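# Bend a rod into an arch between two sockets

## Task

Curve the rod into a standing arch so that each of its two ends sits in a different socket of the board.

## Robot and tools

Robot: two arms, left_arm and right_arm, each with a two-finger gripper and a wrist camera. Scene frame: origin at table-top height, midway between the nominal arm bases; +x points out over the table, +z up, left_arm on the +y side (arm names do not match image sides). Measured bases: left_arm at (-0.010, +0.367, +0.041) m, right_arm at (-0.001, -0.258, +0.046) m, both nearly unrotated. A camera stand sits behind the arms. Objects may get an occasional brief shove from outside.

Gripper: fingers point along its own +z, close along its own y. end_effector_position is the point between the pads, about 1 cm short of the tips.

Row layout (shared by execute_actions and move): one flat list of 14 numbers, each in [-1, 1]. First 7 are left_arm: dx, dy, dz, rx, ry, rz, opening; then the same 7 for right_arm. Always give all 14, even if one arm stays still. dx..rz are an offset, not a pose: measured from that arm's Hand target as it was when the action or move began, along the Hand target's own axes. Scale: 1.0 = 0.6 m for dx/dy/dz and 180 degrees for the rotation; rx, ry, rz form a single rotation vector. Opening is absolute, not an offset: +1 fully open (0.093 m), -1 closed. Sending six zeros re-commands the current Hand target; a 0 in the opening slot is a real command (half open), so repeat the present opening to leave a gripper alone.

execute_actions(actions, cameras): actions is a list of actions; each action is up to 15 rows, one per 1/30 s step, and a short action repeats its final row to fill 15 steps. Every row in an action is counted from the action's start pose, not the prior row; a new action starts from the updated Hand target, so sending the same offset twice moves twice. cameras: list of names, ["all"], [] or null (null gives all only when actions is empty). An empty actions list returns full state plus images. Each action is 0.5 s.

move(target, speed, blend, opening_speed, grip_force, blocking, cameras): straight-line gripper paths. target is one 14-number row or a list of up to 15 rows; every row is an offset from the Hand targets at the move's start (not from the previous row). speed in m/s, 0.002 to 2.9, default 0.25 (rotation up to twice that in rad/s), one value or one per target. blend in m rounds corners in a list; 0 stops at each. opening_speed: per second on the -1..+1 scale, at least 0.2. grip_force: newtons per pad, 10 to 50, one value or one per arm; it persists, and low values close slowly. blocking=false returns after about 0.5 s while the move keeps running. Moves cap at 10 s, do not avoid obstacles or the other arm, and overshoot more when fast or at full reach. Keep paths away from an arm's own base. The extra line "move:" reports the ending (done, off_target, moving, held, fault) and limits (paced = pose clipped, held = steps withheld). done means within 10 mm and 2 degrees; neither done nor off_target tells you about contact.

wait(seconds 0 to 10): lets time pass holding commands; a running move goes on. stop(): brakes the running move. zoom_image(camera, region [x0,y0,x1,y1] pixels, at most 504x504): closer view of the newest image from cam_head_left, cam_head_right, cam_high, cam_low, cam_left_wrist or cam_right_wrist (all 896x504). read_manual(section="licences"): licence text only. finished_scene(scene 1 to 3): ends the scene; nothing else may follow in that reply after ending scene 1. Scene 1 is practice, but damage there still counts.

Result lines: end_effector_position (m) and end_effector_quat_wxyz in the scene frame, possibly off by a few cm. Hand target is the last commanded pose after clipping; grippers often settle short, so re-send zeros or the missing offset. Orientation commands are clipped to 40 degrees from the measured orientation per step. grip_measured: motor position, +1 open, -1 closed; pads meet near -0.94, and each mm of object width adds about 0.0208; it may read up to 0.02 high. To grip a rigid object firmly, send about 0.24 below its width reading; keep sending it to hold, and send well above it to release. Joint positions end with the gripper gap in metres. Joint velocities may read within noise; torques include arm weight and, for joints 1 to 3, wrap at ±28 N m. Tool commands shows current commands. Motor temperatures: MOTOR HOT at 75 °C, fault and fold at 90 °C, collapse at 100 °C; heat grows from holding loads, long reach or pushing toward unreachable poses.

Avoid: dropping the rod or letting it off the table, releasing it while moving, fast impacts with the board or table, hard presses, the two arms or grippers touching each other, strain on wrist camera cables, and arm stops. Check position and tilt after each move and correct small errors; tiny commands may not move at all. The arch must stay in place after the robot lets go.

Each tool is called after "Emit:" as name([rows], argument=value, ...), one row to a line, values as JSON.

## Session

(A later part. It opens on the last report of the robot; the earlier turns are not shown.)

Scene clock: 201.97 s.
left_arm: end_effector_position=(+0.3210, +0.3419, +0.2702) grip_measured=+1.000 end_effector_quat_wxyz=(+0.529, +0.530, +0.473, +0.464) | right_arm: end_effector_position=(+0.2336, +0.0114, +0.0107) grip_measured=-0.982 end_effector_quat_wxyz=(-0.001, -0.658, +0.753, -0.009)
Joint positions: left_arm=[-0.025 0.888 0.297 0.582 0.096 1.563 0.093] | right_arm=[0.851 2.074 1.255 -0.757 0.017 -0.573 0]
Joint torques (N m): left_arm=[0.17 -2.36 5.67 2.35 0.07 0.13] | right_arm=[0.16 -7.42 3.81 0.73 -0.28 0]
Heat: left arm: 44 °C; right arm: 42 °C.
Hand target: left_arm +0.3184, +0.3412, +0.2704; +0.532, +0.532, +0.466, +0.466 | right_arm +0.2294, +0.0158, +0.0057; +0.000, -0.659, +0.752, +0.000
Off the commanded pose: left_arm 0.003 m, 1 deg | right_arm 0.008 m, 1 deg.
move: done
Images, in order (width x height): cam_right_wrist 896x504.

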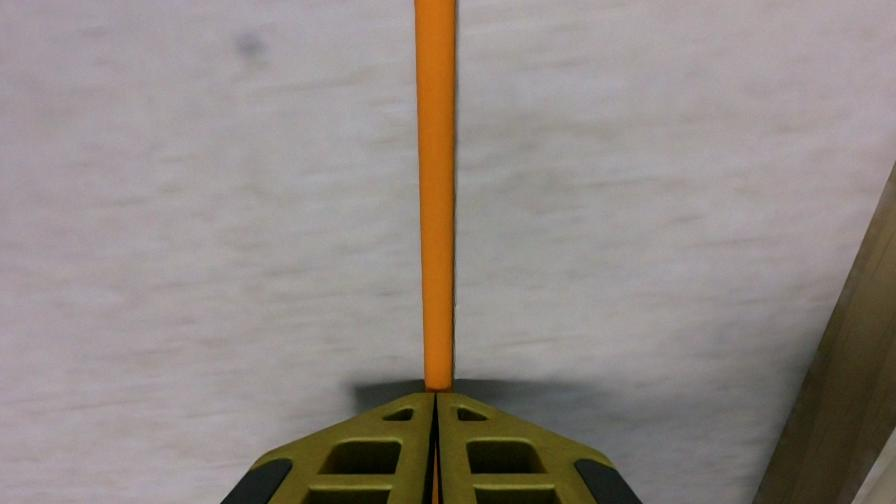

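Emit:
move([
  [0,0,0,0,0,0,1,0,0,0,0,0,0,0.2],
  [0,0,0,0,0,0,1,0,0,0.006,0,0,0,0.2],
], opening_speed=1.5, speed=0.03, cameras=["cam_right_wrist","cam_low"])

Emit:
zoom_image(camera="cam_low", region=[300, 150, 600, 350])

Scene clock: 213.47 s.
left_arm: end_effector_position=(+0.3210, +0.3419, +0.2702) grip_measured=+1.000 end_effector_quat_wxyz=(+0.529, +0.530, +0.473, +0.464) | right_arm: end_effector_position=(+0.2338, +0.0116, +0.0068) grip_measured=+0.198 end_effector_quat_wxyz=(-0.003, -0.658, +0.753, -0.009)
Joint positions: left_arm=[-0.025 0.888 0.297 0.582 0.096 1.563 0.093] | right_arm=[0.851 2.085 1.255 -0.749 0.017 -0.573 0.055]
Joint torques (N m): left_arm=[0.17 -2.39 5.67 2.35 0.06 0.13] | right_arm=[0.27 -7.66 3.44 0.76 -0.27 0]
Heat: left arm: 44 °C; right arm: 41 °C.
Hand target: left_arm +0.3184, +0.3412, +0.2704; +0.532, +0.532, +0.466, +0.466 | right_arm +0.2294, +0.0158, +0.0021; +0.000, -0.659, +0.752, +0.000
Off the commanded pose: left_arm 0.003 m, 1 deg | right_arm 0.008 m, 1 deg.
move: done
Images, in order (width x height): cam_low 896x504, cam_right_wrist 896x504.

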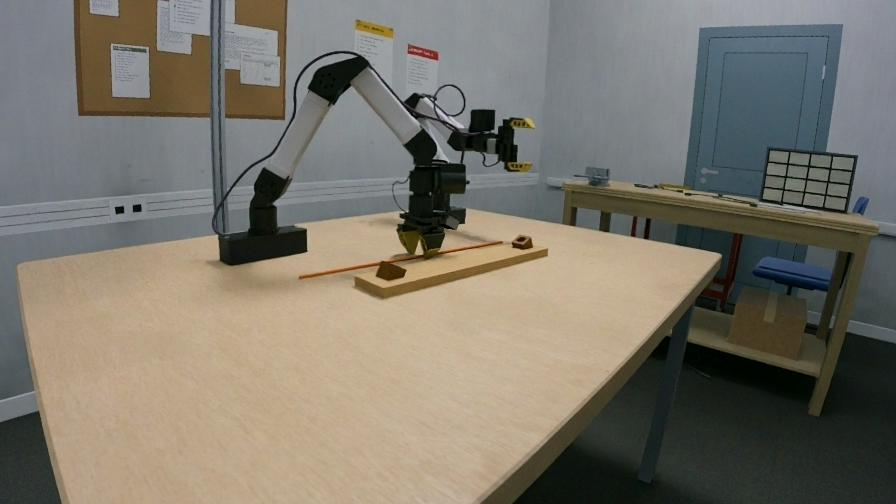

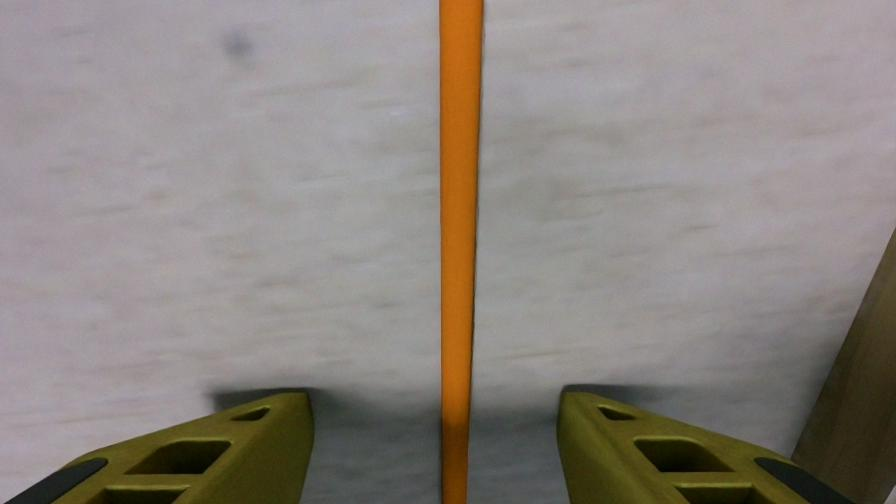

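Scaled by 1.680 from the camera's 896x504 image, which has a finer 1280x720 frame.

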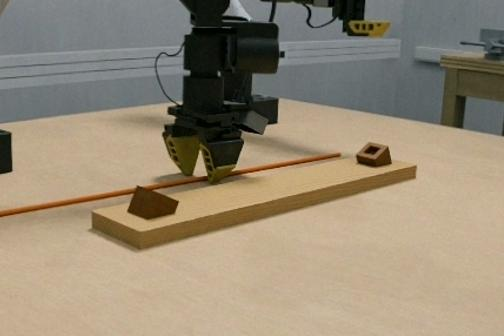

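Emit:
move(target=[0,0,0,0,0,0,1,0,0,0.006,0,0,0,0.2], speed=0.03, cameras=["cam_right_wrist"])

Scene clock: 219.17 s.
left_arm: end_effector_position=(+0.3210, +0.3419, +0.2702) grip_measured=+1.000 end_effector_quat_wxyz=(+0.529, +0.530, +0.473, +0.464) | right_arm: end_effector_position=(+0.2336, +0.0116, +0.0057) grip_measured=+0.198 end_effector_quat_wxyz=(-0.002, -0.658, +0.753, -0.009)
Joint positions: left_arm=[-0.025 0.888 0.297 0.582 0.096 1.563 0.093] | right_arm=[0.851 2.086 1.251 -0.742 0.017 -0.573 0.055]
Joint torques (N m): left_arm=[0.17 -2.37 5.67 2.35 0.07 0.13] | right_arm=[0.25 -7.15 3.34 0.83 -0.26 0]
Heat: left arm: 44 °C; right arm: 41 °C.
Hand target: left_arm +0.3184, +0.3412, +0.2705; +0.532, +0.532, +0.466, +0.466 | right_arm +0.2293, +0.0158, -0.0016; +0.000, -0.659, +0.752, +0.001
Off the commanded pose: left_arm 0.003 m, 1 deg | right_arm 0.009 m, 1 deg.
move: done
Images, in order (width x height): cam_right_wrist 896x504.

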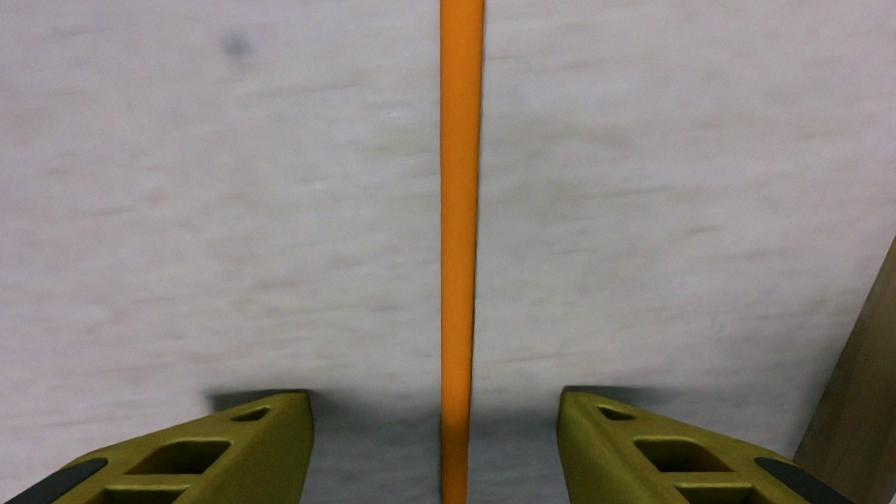

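Emit:
move(target=[0,0,0,0,0,0,1,0,0,0.002,0,0,0,-1], opening_speed=0.5, speed=0.03, cameras=["cam_right_wrist"])

Emit:
zoom_image(camera="cam_right_wrist", region=[320, 350, 540, 504])

Scene clock: 228.73 s.
left_arm: end_effector_position=(+0.3210, +0.3419, +0.2702) grip_measured=+1.000 end_effector_quat_wxyz=(+0.529, +0.530, +0.473, +0.464) | right_arm: end_effector_position=(+0.2283, +0.0122, +0.0050) grip_measured=-0.960 end_effector_quat_wxyz=(-0.008, -0.659, +0.752, +0.000)
Joint positions: left_arm=[-0.025 0.888 0.297 0.582 0.096 1.563 0.093] | right_arm=[0.854 2.086 1.248 -0.749 -0.003 -0.573 0]
Joint torques (N m): left_arm=[0.16 -2.37 5.67 2.35 0.07 0.12] | right_arm=[-0.05 -6.89 3.48 0.91 -0.09 0]
Heat: left arm: 45 °C; right arm: 41 °C.
Hand target: left_arm +0.3184, +0.3412, +0.2705; +0.532, +0.532, +0.466, +0.466 | right_arm +0.2294, +0.0157, -0.0028; +0.000, -0.659, +0.752, +0.001
Off the commanded pose: left_arm 0.003 m, 1 deg | right_arm 0.009 m, 1 deg.
move: done
Images, in order (width x height): cam_right_wrist 896x504.

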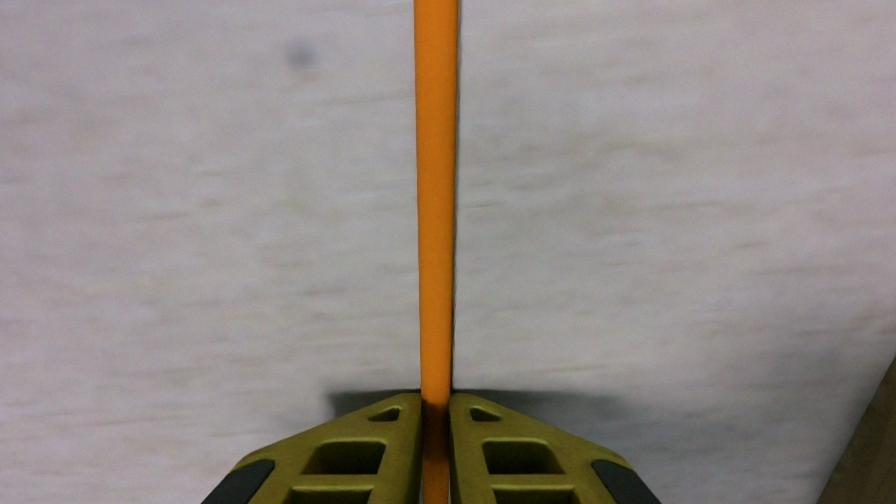

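Scaled by 2.291 from the camera's 896x504 image, which has a finer 1280x720 frame.

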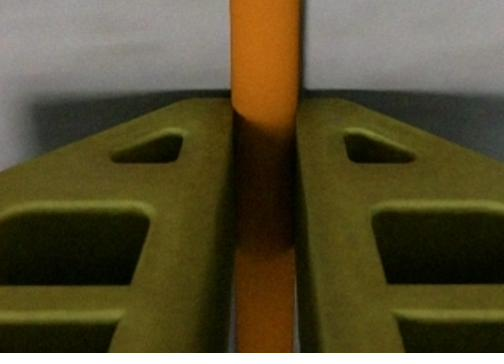

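Emit:
move(target=[0,0,0,0,0,0,1,0,0,-0.2,0,0,0,-1], speed=0.1, cameras=["cam_right_wrist","cam_low","cam_head_left"])

Scene clock: 234.83 s.
left_arm: end_effector_position=(+0.3210, +0.3419, +0.2702) grip_measured=+1.000 end_effector_quat_wxyz=(+0.529, +0.530, +0.473, +0.464) | right_arm: end_effector_position=(+0.2255, +0.0089, +0.0987) grip_measured=-0.971 end_effector_quat_wxyz=(-0.024, -0.659, +0.752, -0.002)
Joint positions: left_arm=[-0.025 0.888 0.297 0.582 0.096 1.563 0.093] | right_arm=[0.854 1.95 1.454 -1.122 -0.003 -0.573 0]
Joint torques (N m): left_arm=[0.16 -2.39 5.64 2.35 0.07 0.13] | right_arm=[-0.1 -10.13 7.6 0.31 -0.08 -0.01]
Heat: left arm: 45 °C; right arm: 41 °C.
Hand target: left_arm +0.3184, +0.3412, +0.2705; +0.532, +0.532, +0.466, +0.466 | right_arm +0.2295, +0.0157, +0.1173; +0.000, -0.659, +0.752, +0.001
Off the commanded pose: left_arm 0.003 m, 1 deg | right_arm 0.020 m, 3 deg.
move: off_target (right_arm)
Images, in order (width x height): cam_head_left 896x504, cam_low 896x504, cam_right_wrist 896x504.

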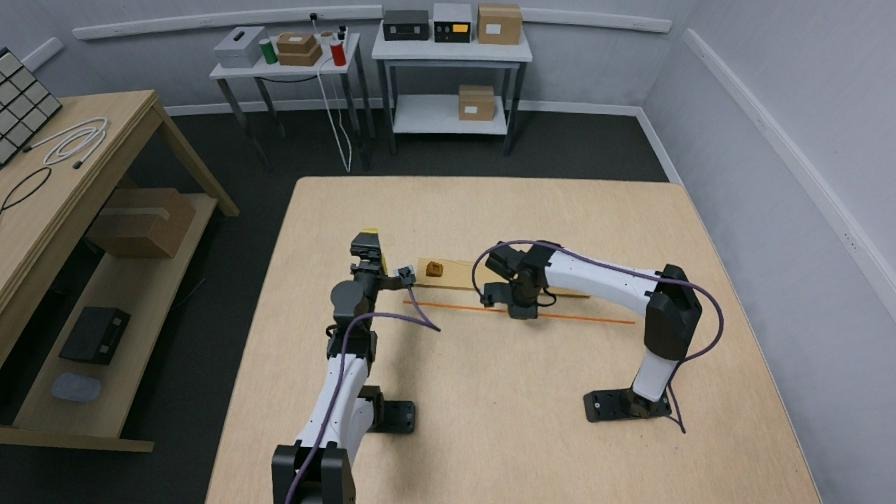

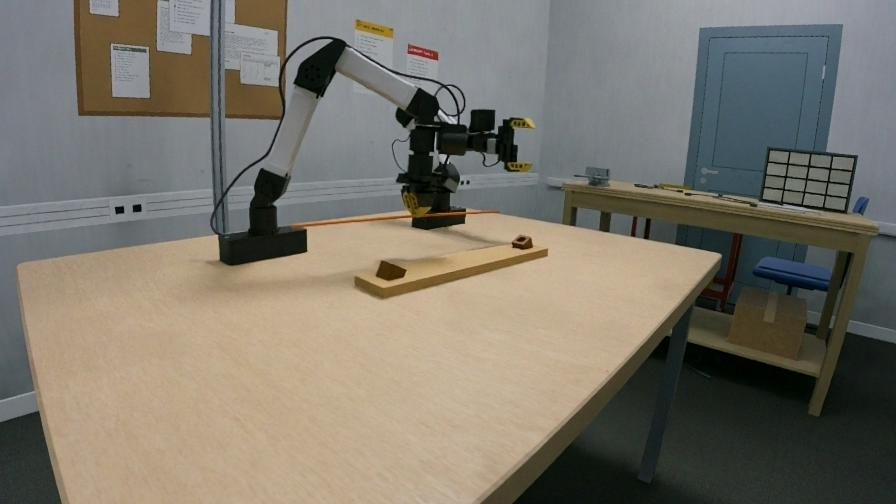

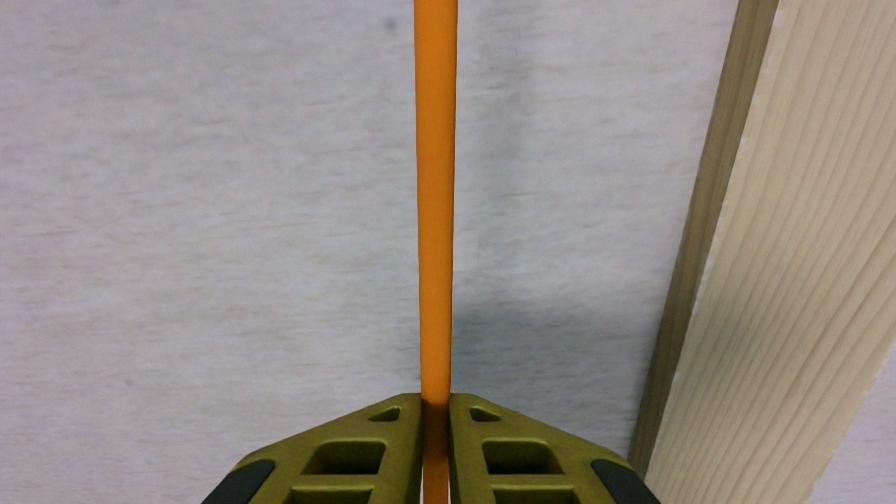

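Emit:
move(target=[0,0,0,0,0,0,1,-0.03,-0.173,-0.222,0.5,0,0,-1], speed=0.16, cameras=["cam_right_wrist","cam_low","cam_head_left","cam_head_right"])

Scene clock: 260.47 s.
left_arm: end_effector_position=(+0.3210, +0.3419, +0.2701) grip_measured=+1.000 end_effector_quat_wxyz=(+0.529, +0.530, +0.473, +0.464) | right_arm: end_effector_position=(+0.3328, +0.0232, +0.2497) grip_measured=-0.972 end_effector_quat_wxyz=(+0.460, -0.475, +0.530, -0.531)
Joint positions: left_arm=[-0.025 0.888 0.297 0.582 0.096 1.563 0.093] | right_arm=[1.055 1.795 0.854 0.905 1.193 -1.553 0]
Joint torques (N m): left_arm=[0.16 -2.4 5.67 2.35 0.08 0.13] | right_arm=[-1.22 -6.37 4.44 2.32 -0.08 -0.09]
Motor temperatures (°C): left_arm=[30 33 41 46 27 29 29] | right_arm=[28 45 43 37 29 31 30]
Heat: left arm: 46 °C; right arm: 45 °C.
Hand target: left_arm +0.3184, +0.3412, +0.2704; +0.532, +0.532, +0.466, +0.466 | right_arm +0.3349, +0.0197, +0.2504; +0.466, -0.466, +0.532, -0.532
Off the commanded pose: left_arm 0.003 m, 1 deg | right_arm 0.004 m, 1 deg.
move: done
Images, in order (width x height): cam_head_left 896x504, cam_head_right 896x504, cam_low 896x504, cam_right_wrist 896x504.

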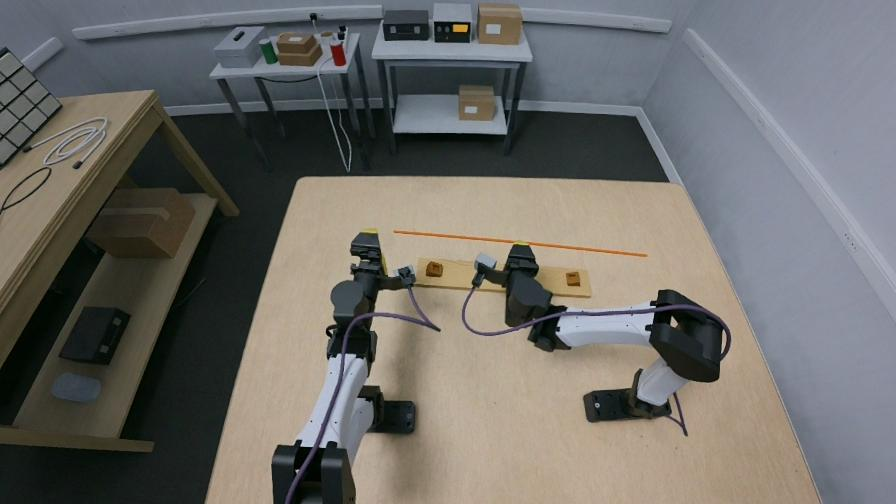

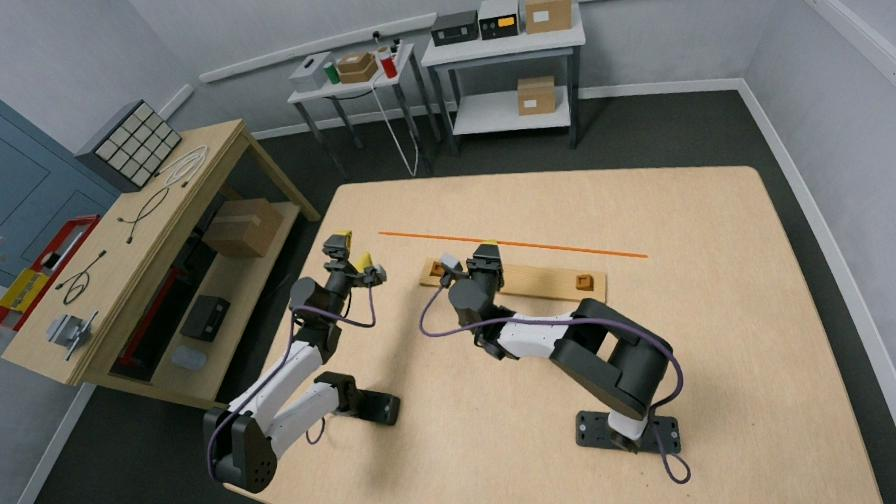

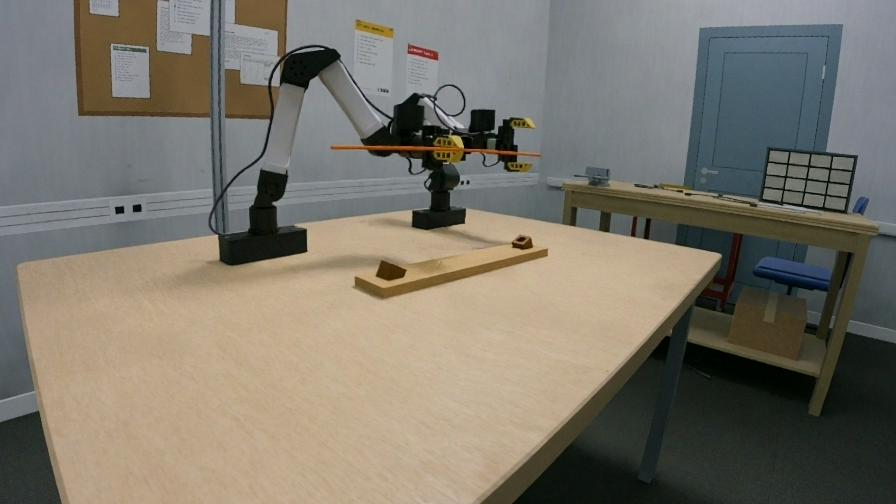

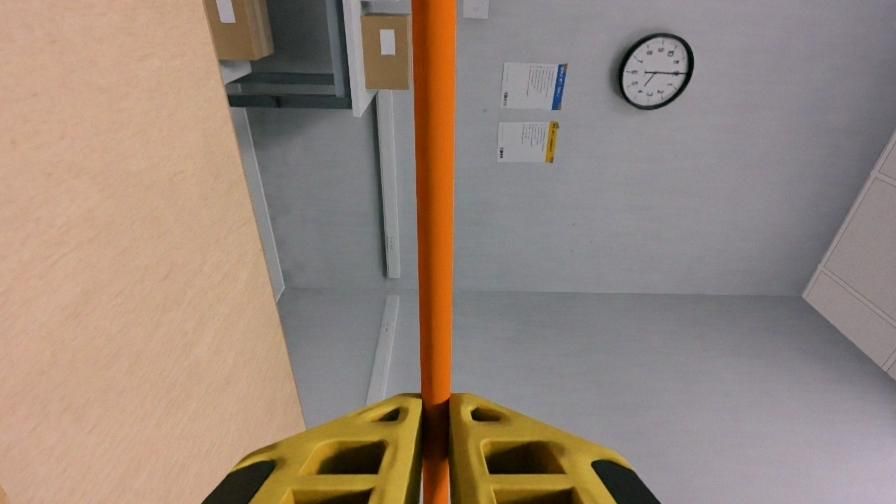

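Emit:
move(target=[-0.1358,-0.0345,-0.0139,0,0,0,1,0,0,0,0,0,0,-1], speed=0.12, cameras=["cam_right_wrist","cam_left_wrist","cam_low","cam_head_left"])

Scene clock: 293.57 s.
left_arm: end_effector_position=(+0.3005, +0.2615, +0.2488) grip_measured=+1.000 end_effector_quat_wxyz=(+0.528, +0.536, +0.469, +0.461) | right_arm: end_effector_position=(+0.3328, +0.0232, +0.2500) grip_measured=-0.972 end_effector_quat_wxyz=(+0.461, -0.474, +0.530, -0.531)
Joint positions: left_arm=[-0.52 0.963 0.236 0.71 -0.387 1.563 0.093] | right_arm=[1.055 1.795 0.854 0.908 1.193 -1.555 0]
Joint torques (N m): left_arm=[-0.8 -1.29 5.39 2.56 -0.12 0.12] | right_arm=[-1.22 -6.32 4.44 2.26 -0.09 -0.08]
Motor temperatures (°C): left_arm=[30 32 42 47 27 29 29] | right_arm=[28 40 42 43 29 31 30]
Heat: left arm: 47 °C; right arm: 43 °C.
Hand target: left_arm +0.2994, +0.2615, +0.2497; +0.532, +0.532, +0.466, +0.466 | right_arm +0.3349, +0.0197, +0.2504; +0.466, -0.466, +0.532, -0.532
Off the commanded pose: left_arm 0.001 m, 1 deg | right_arm 0.004 m, 1 deg.
move: done
Images, in order (width x height): cam_head_left 896x504, cam_low 896x504, cam_left_wrist 896x504, cam_right_wrist 896x504.

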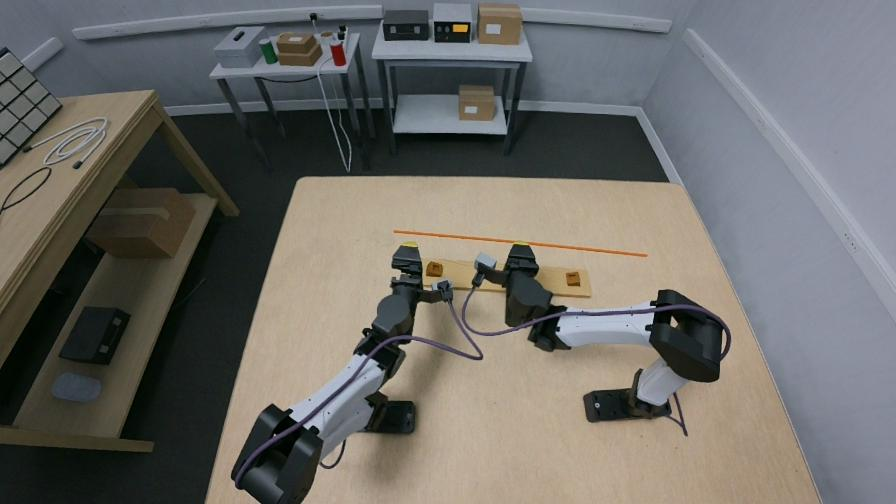

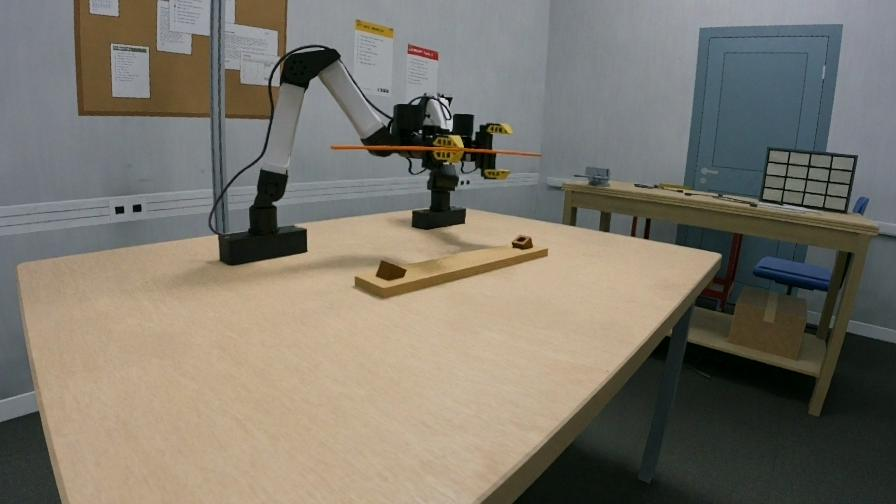

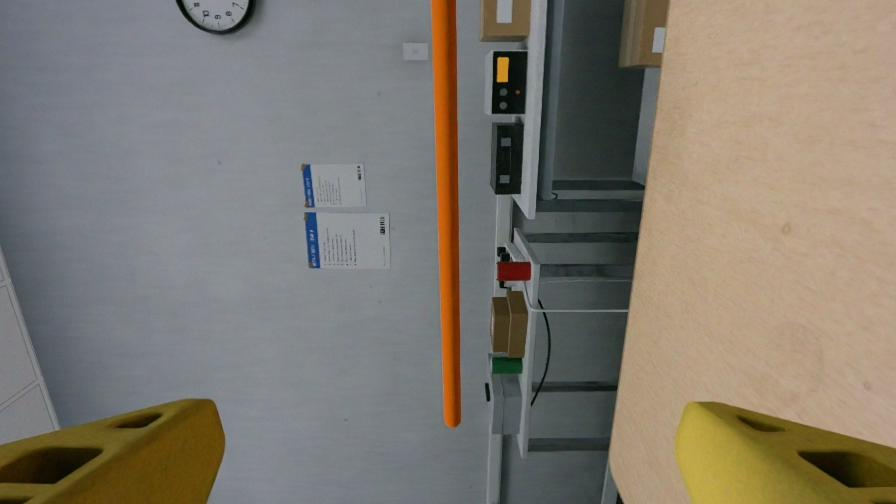

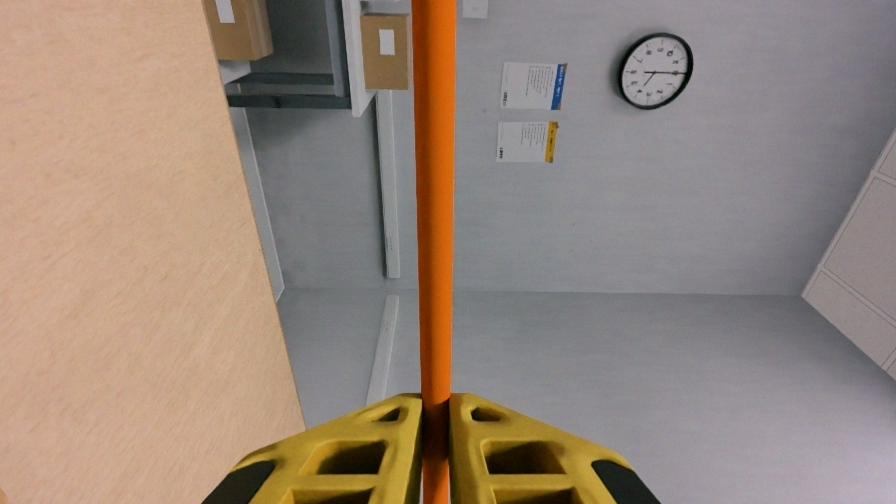

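Emit:
move(target=[0,0.001,0.139,0,0,0,1,0,0,0,0,0,0,-1], speed=0.1, cameras=["cam_left_wrist","cam_head_left"])

Scene clock: 314.30 s.
left_arm: end_effector_position=(+0.3739, +0.2545, +0.2283) grip_measured=+1.000 end_effector_quat_wxyz=(+0.509, +0.549, +0.481, +0.456) | right_arm: end_effector_position=(+0.3328, +0.0232, +0.2501) grip_measured=-0.972 end_effector_quat_wxyz=(+0.461, -0.474, +0.530, -0.531)
Joint positions: left_arm=[-0.398 1.404 0.424 0.913 -0.278 1.564 0.093] | right_arm=[1.055 1.795 0.854 0.908 1.193 -1.556 0]
Joint torques (N m): left_arm=[0.09 -3.71 8.73 2.63 0.06 0.13] | right_arm=[-1.25 -6.3 4.45 2.26 -0.09 -0.08]
Heat: left arm: 49 °C; right arm: 44 °C.
Hand target: left_arm +0.3821, +0.2505, +0.2504; +0.532, +0.532, +0.466, +0.466 | right_arm +0.3349, +0.0197, +0.2505; +0.466, -0.466, +0.532, -0.532
Off the commanded pose: left_arm 0.024 m, 4 deg | right_arm 0.004 m, 1 deg.
move: off_target (left_arm)
Images, in order (width x height): cam_head_left 896x504, cam_left_wrist 896x504.

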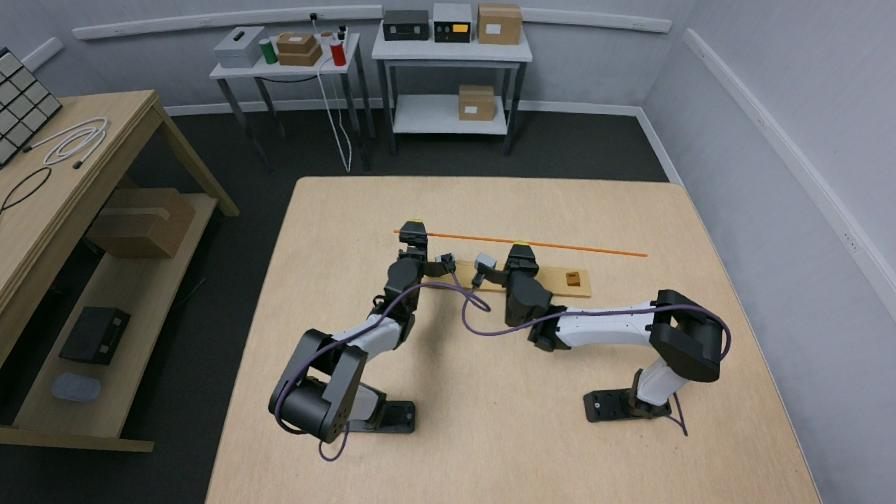

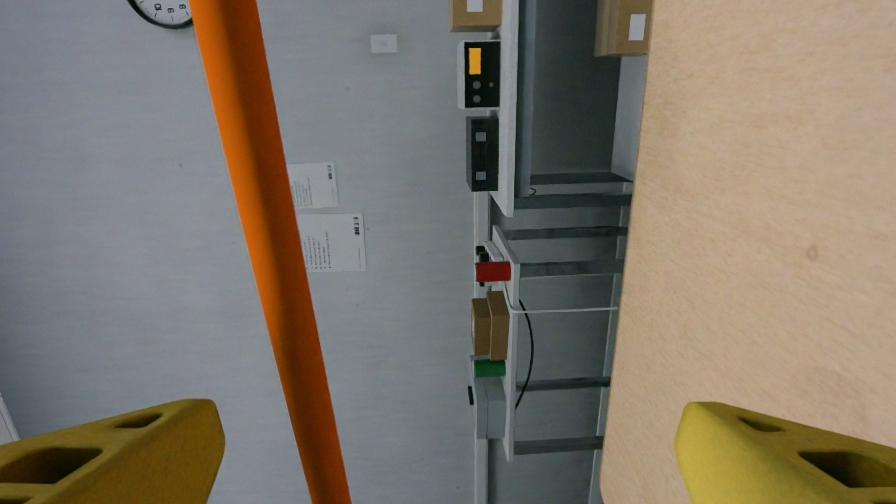

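Emit:
move(target=[-0.004,0.036,0.008,-0.02,0,0,1,0,0,0,0,0,0,-1], speed=0.06, cameras=["cam_left_wrist","cam_head_left"])

Scene clock: 328.63 s.
left_arm: end_effector_position=(+0.3797, +0.2520, +0.2516) grip_measured=+1.000 end_effector_quat_wxyz=(+0.528, +0.531, +0.466, +0.471) | right_arm: end_effector_position=(+0.3328, +0.0232, +0.2501) grip_measured=-0.972 end_effector_quat_wxyz=(+0.461, -0.474, +0.530, -0.531)
Joint positions: left_arm=[-0.398 1.404 0.458 0.949 -0.278 1.58 0.093] | right_arm=[1.055 1.795 0.854 0.908 1.193 -1.556 0]
Joint torques (N m): left_arm=[-0.27 -3.52 8.79 2.62 0.04 0.13] | right_arm=[-1.26 -6.28 4.45 2.25 -0.08 -0.08]
Heat: left arm: 51 °C; right arm: 45 °C.
Hand target: left_arm +0.3866, +0.2475, +0.2721; +0.548, +0.515, +0.451, +0.481 | right_arm +0.3349, +0.0197, +0.2505; +0.466, -0.466, +0.532, -0.532
Off the commanded pose: left_arm 0.022 m, 4 deg | right_arm 0.004 m, 1 deg.
move: off_target (left_arm)
Images, in order (width x height): cam_head_left 896x504, cam_left_wrist 896x504.

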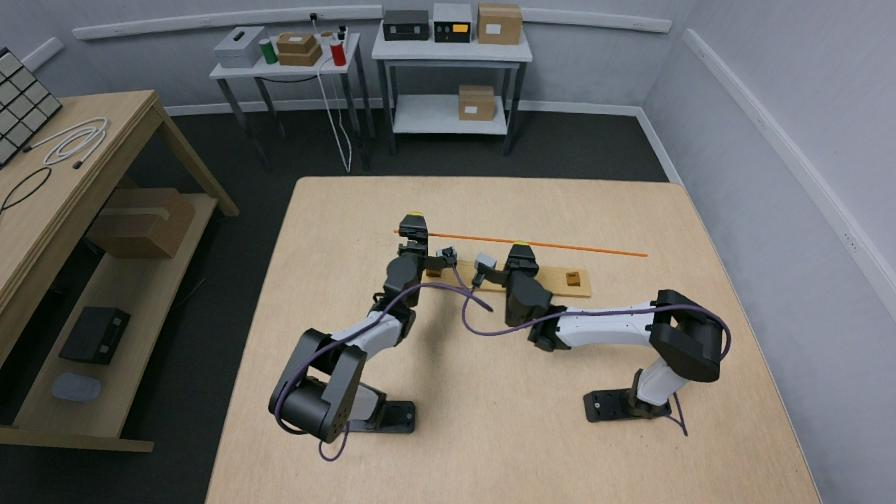

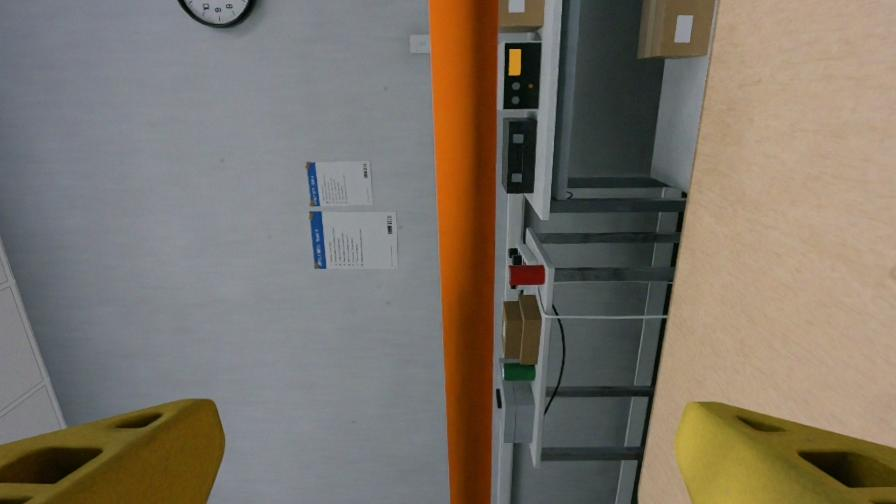

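Emit:
move([
  [0,-0.008,0,0,0,0,1,0,0,0,0,0,0,-1],
  [0,-0.008,0,0,0,0,-1,0,0,0,0,0,0,-1],
], speed=0.05, opening_speed=0.6, cameras=["cam_left_wrist","cam_right_wrist","cam_low"])

Scene clock: 339.70 s.
left_arm: end_effector_position=(+0.3818, +0.2511, +0.2506) grip_measured=-0.967 end_effector_quat_wxyz=(+0.532, +0.527, +0.464, +0.473) | right_arm: end_effector_position=(+0.3328, +0.0232, +0.2501) grip_measured=-0.972 end_effector_quat_wxyz=(+0.461, -0.474, +0.530, -0.531)
Joint positions: left_arm=[-0.398 1.427 0.458 0.983 -0.278 1.58 0] | right_arm=[1.055 1.795 0.854 0.908 1.193 -1.556 0]
Joint torques (N m): left_arm=[-0.23 -3.85 8.03 2.56 0.05 0.13] | right_arm=[-1.25 -6.3 4.44 2.25 -0.09 -0.07]
Heat: left arm: 50 °C; right arm: 45 °C.
Hand target: left_arm +0.3869, +0.2475, +0.2672; +0.548, +0.515, +0.451, +0.481 | right_arm +0.3349, +0.0197, +0.2504; +0.466, -0.466, +0.532, -0.532
Off the commanded pose: left_arm 0.018 m, 3 deg | right_arm 0.004 m, 1 deg.
move: off_target (left_arm); target 2's new opening was sent with left_arm's hand 0.019 m and 3 deg from that target
Images, in order (width x height): cam_low 896x504, cam_left_wrist 896x504, cam_right_wrist 896x504.

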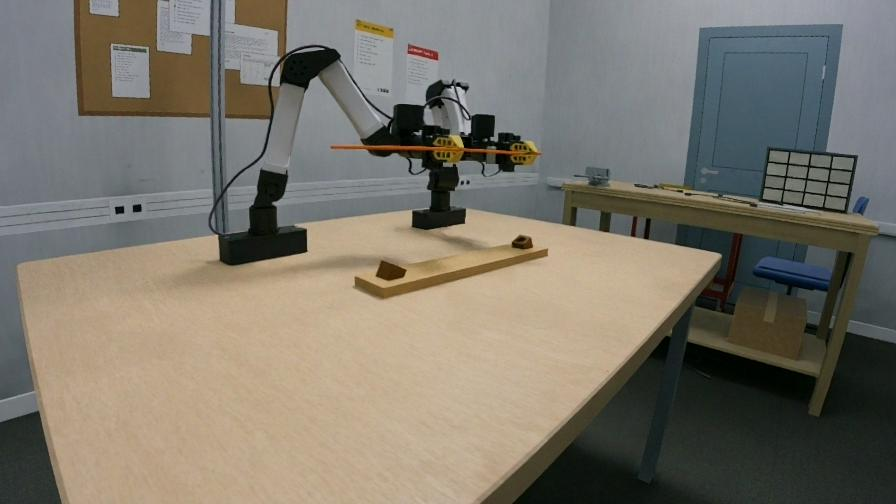

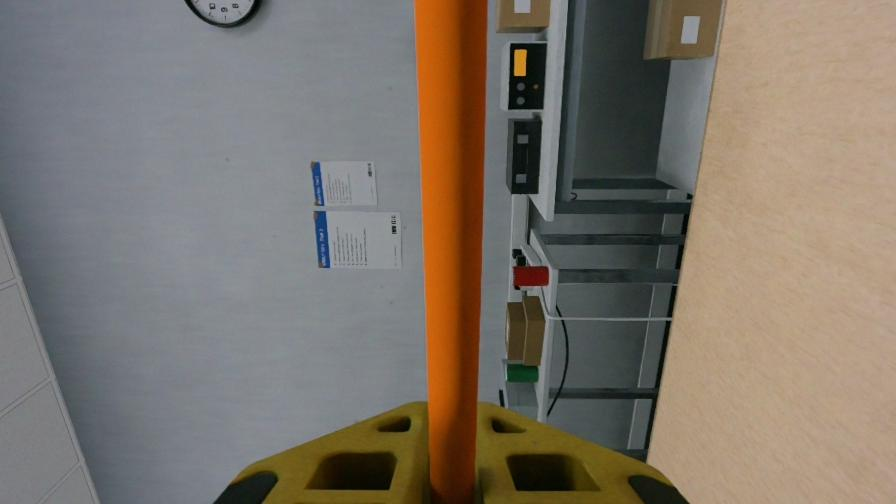

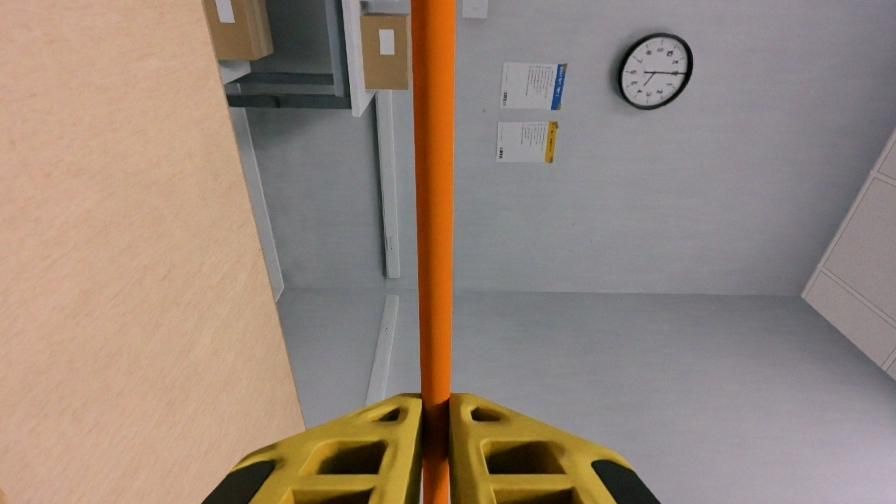

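Emit:
move(target=[0,0,0,0,0,0,-1,0,0,0,0,0,0,0.6], opening_speed=0.5, cameras=["cam_left_wrist","cam_right_wrist","cam_low"])

Scene clock: 347.53 s.
left_arm: end_effector_position=(+0.3818, +0.2511, +0.2506) grip_measured=-0.975 end_effector_quat_wxyz=(+0.531, +0.528, +0.463, +0.474) | right_arm: end_effector_position=(+0.3328, +0.0233, +0.2505) grip_measured=+0.598 end_effector_quat_wxyz=(+0.462, -0.473, +0.531, -0.531)
Joint positions: left_arm=[-0.398 1.427 0.458 0.983 -0.278 1.585 0] | right_arm=[1.055 1.795 0.854 0.912 1.193 -1.556 0.074]
Joint torques (N m): left_arm=[-0.2 -3.86 8.05 2.56 0.05 0.09] | right_arm=[-1.24 -6.3 4.44 2.22 -0.08 -0.08]
Heat: left arm: 50 °C; right arm: 46 °C.
Hand target: left_arm +0.3869, +0.2475, +0.2672; +0.548, +0.515, +0.451, +0.480 | right_arm +0.3349, +0.0197, +0.2505; +0.466, -0.466, +0.532, -0.532
Off the commanded pose: left_arm 0.018 m, 3 deg | right_arm 0.004 m, 1 deg.
move: off_target (left_arm)
Images, in order (width x height): cam_low 896x504, cam_left_wrist 896x504, cam_right_wrist 896x504.

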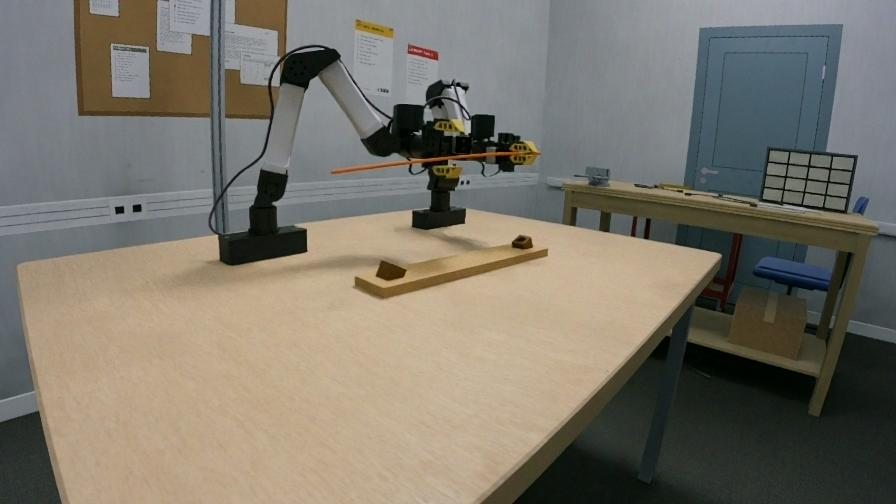

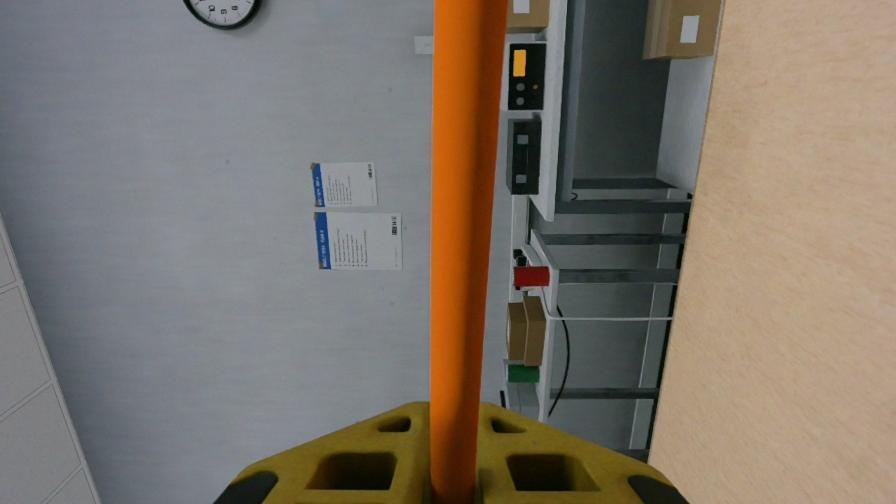

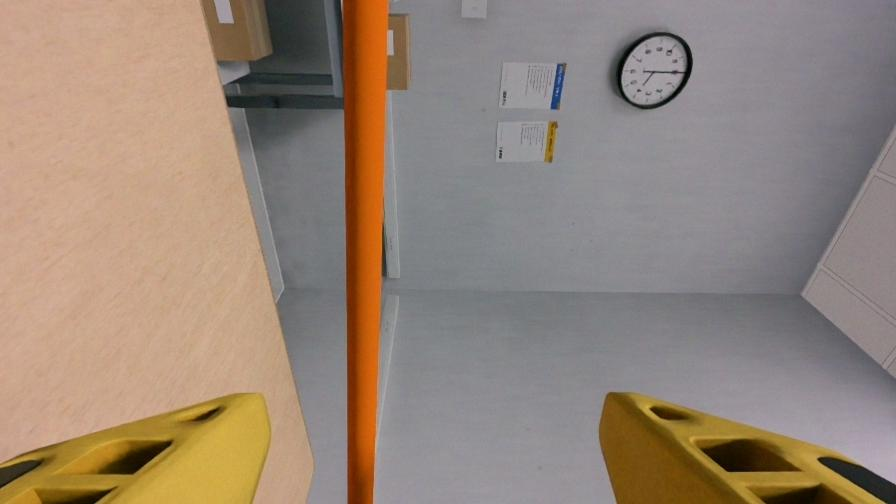

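Emit:
move([
  [0,0,0,0,0,0,-1,0,0,-0.133,0,0,0,0.6],
  [0.0067,0.015,0.051,0,0.0417,0,-1,0,0,-0.133,0,0,0,0.6],
], speed=0.1, blend=0.02, cameras=["cam_left_wrist","cam_right_wrist","cam_low","cam_head_left"])

Scene clock: 363.87 s.
left_arm: end_effector_position=(+0.4113, +0.2512, +0.2600) grip_measured=-0.975 end_effector_quat_wxyz=(+0.503, +0.499, +0.493, +0.505) | right_arm: end_effector_position=(+0.2600, +0.0352, +0.2390) grip_measured=+0.598 end_effector_quat_wxyz=(-0.449, +0.487, -0.519, +0.541)
Joint positions: left_arm=[-0.424 1.536 0.599 0.955 -0.422 1.587 0] | right_arm=[1.268 1.76 0.769 0.914 1.404 -1.556 0.074]
Joint torques (N m): left_arm=[-0.83 -4.9 8.91 2.42 -0.1 0.09] | right_arm=[0.23 -8.64 4.18 2.01 0.14 0.09]
Motor temperatures (°C): left_arm=[29 33 47 51 27 29 30] | right_arm=[28 40 42 46 29 31 30]
Heat: left arm: 51 °C; right arm: 46 °C.
Hand target: left_arm +0.4171, +0.2475, +0.2781; +0.518, +0.482, +0.486, +0.513 | right_arm +0.2557, +0.0304, +0.2504; -0.466, +0.466, -0.532, +0.532
Off the commanded pose: left_arm 0.019 m, 3 deg | right_arm 0.013 m, 4 deg.
move: off_target (left_arm, right_arm)
Images, in order (width x height): cam_head_left 896x504, cam_low 896x504, cam_left_wrist 896x504, cam_right_wrist 896x504.

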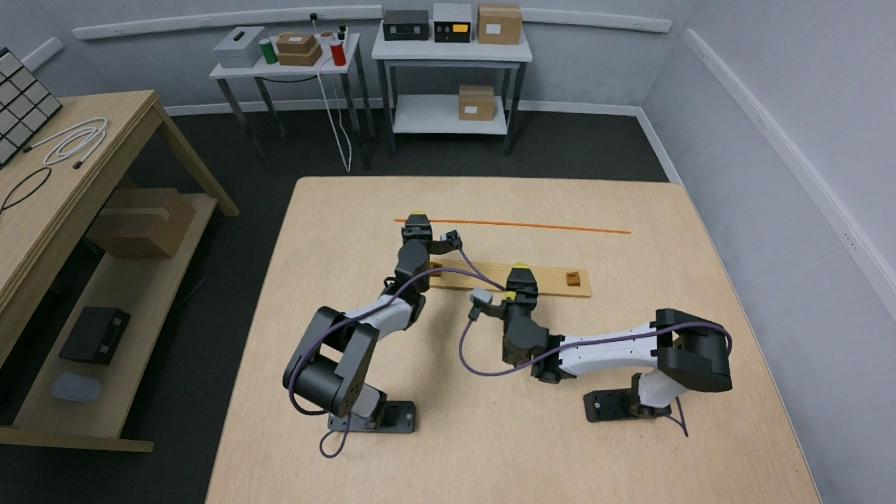

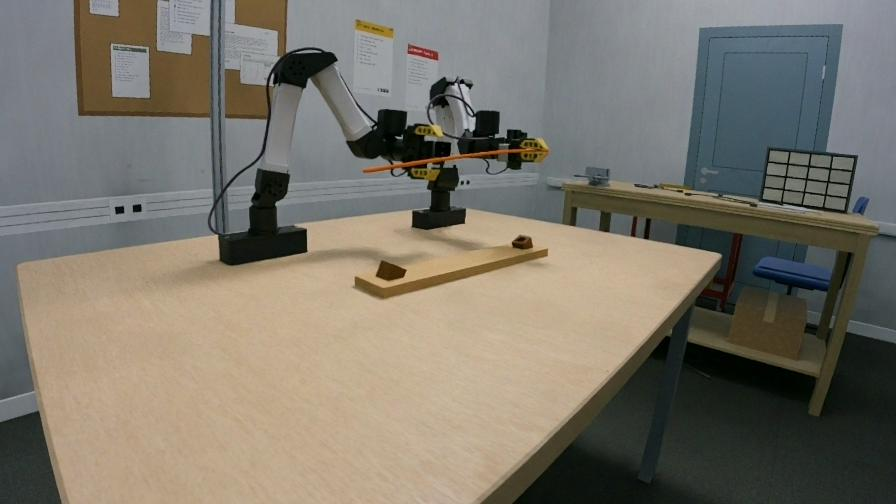

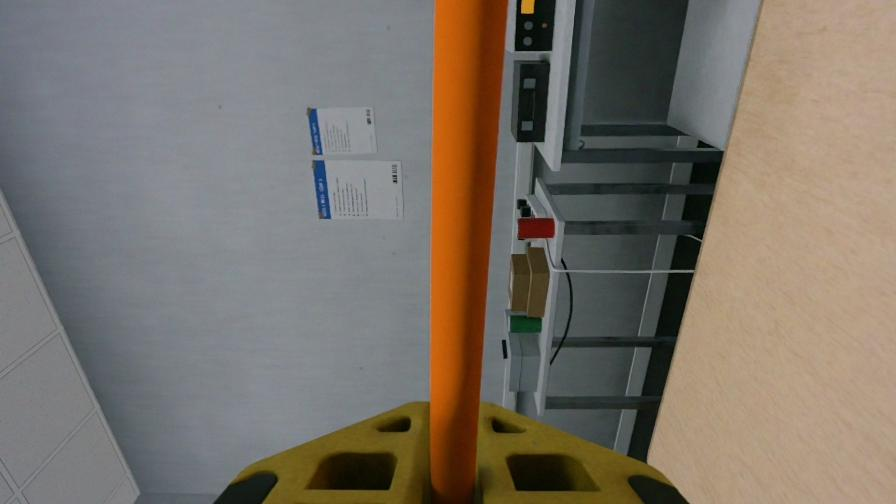

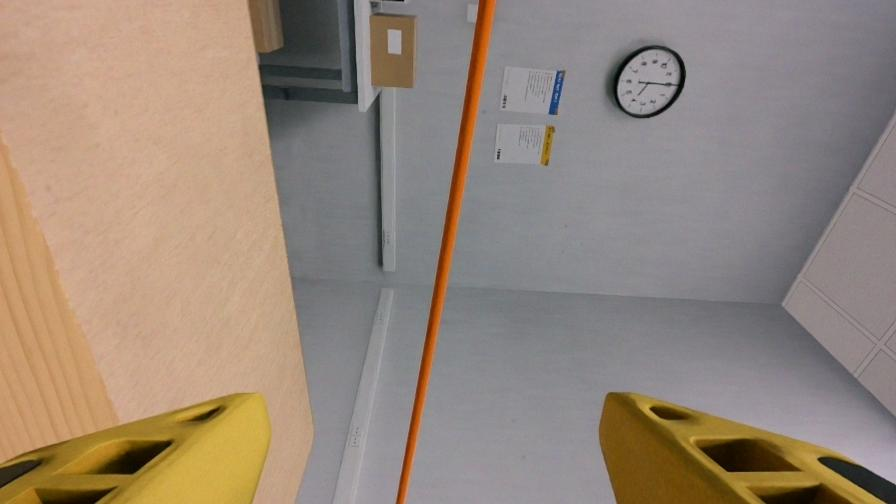

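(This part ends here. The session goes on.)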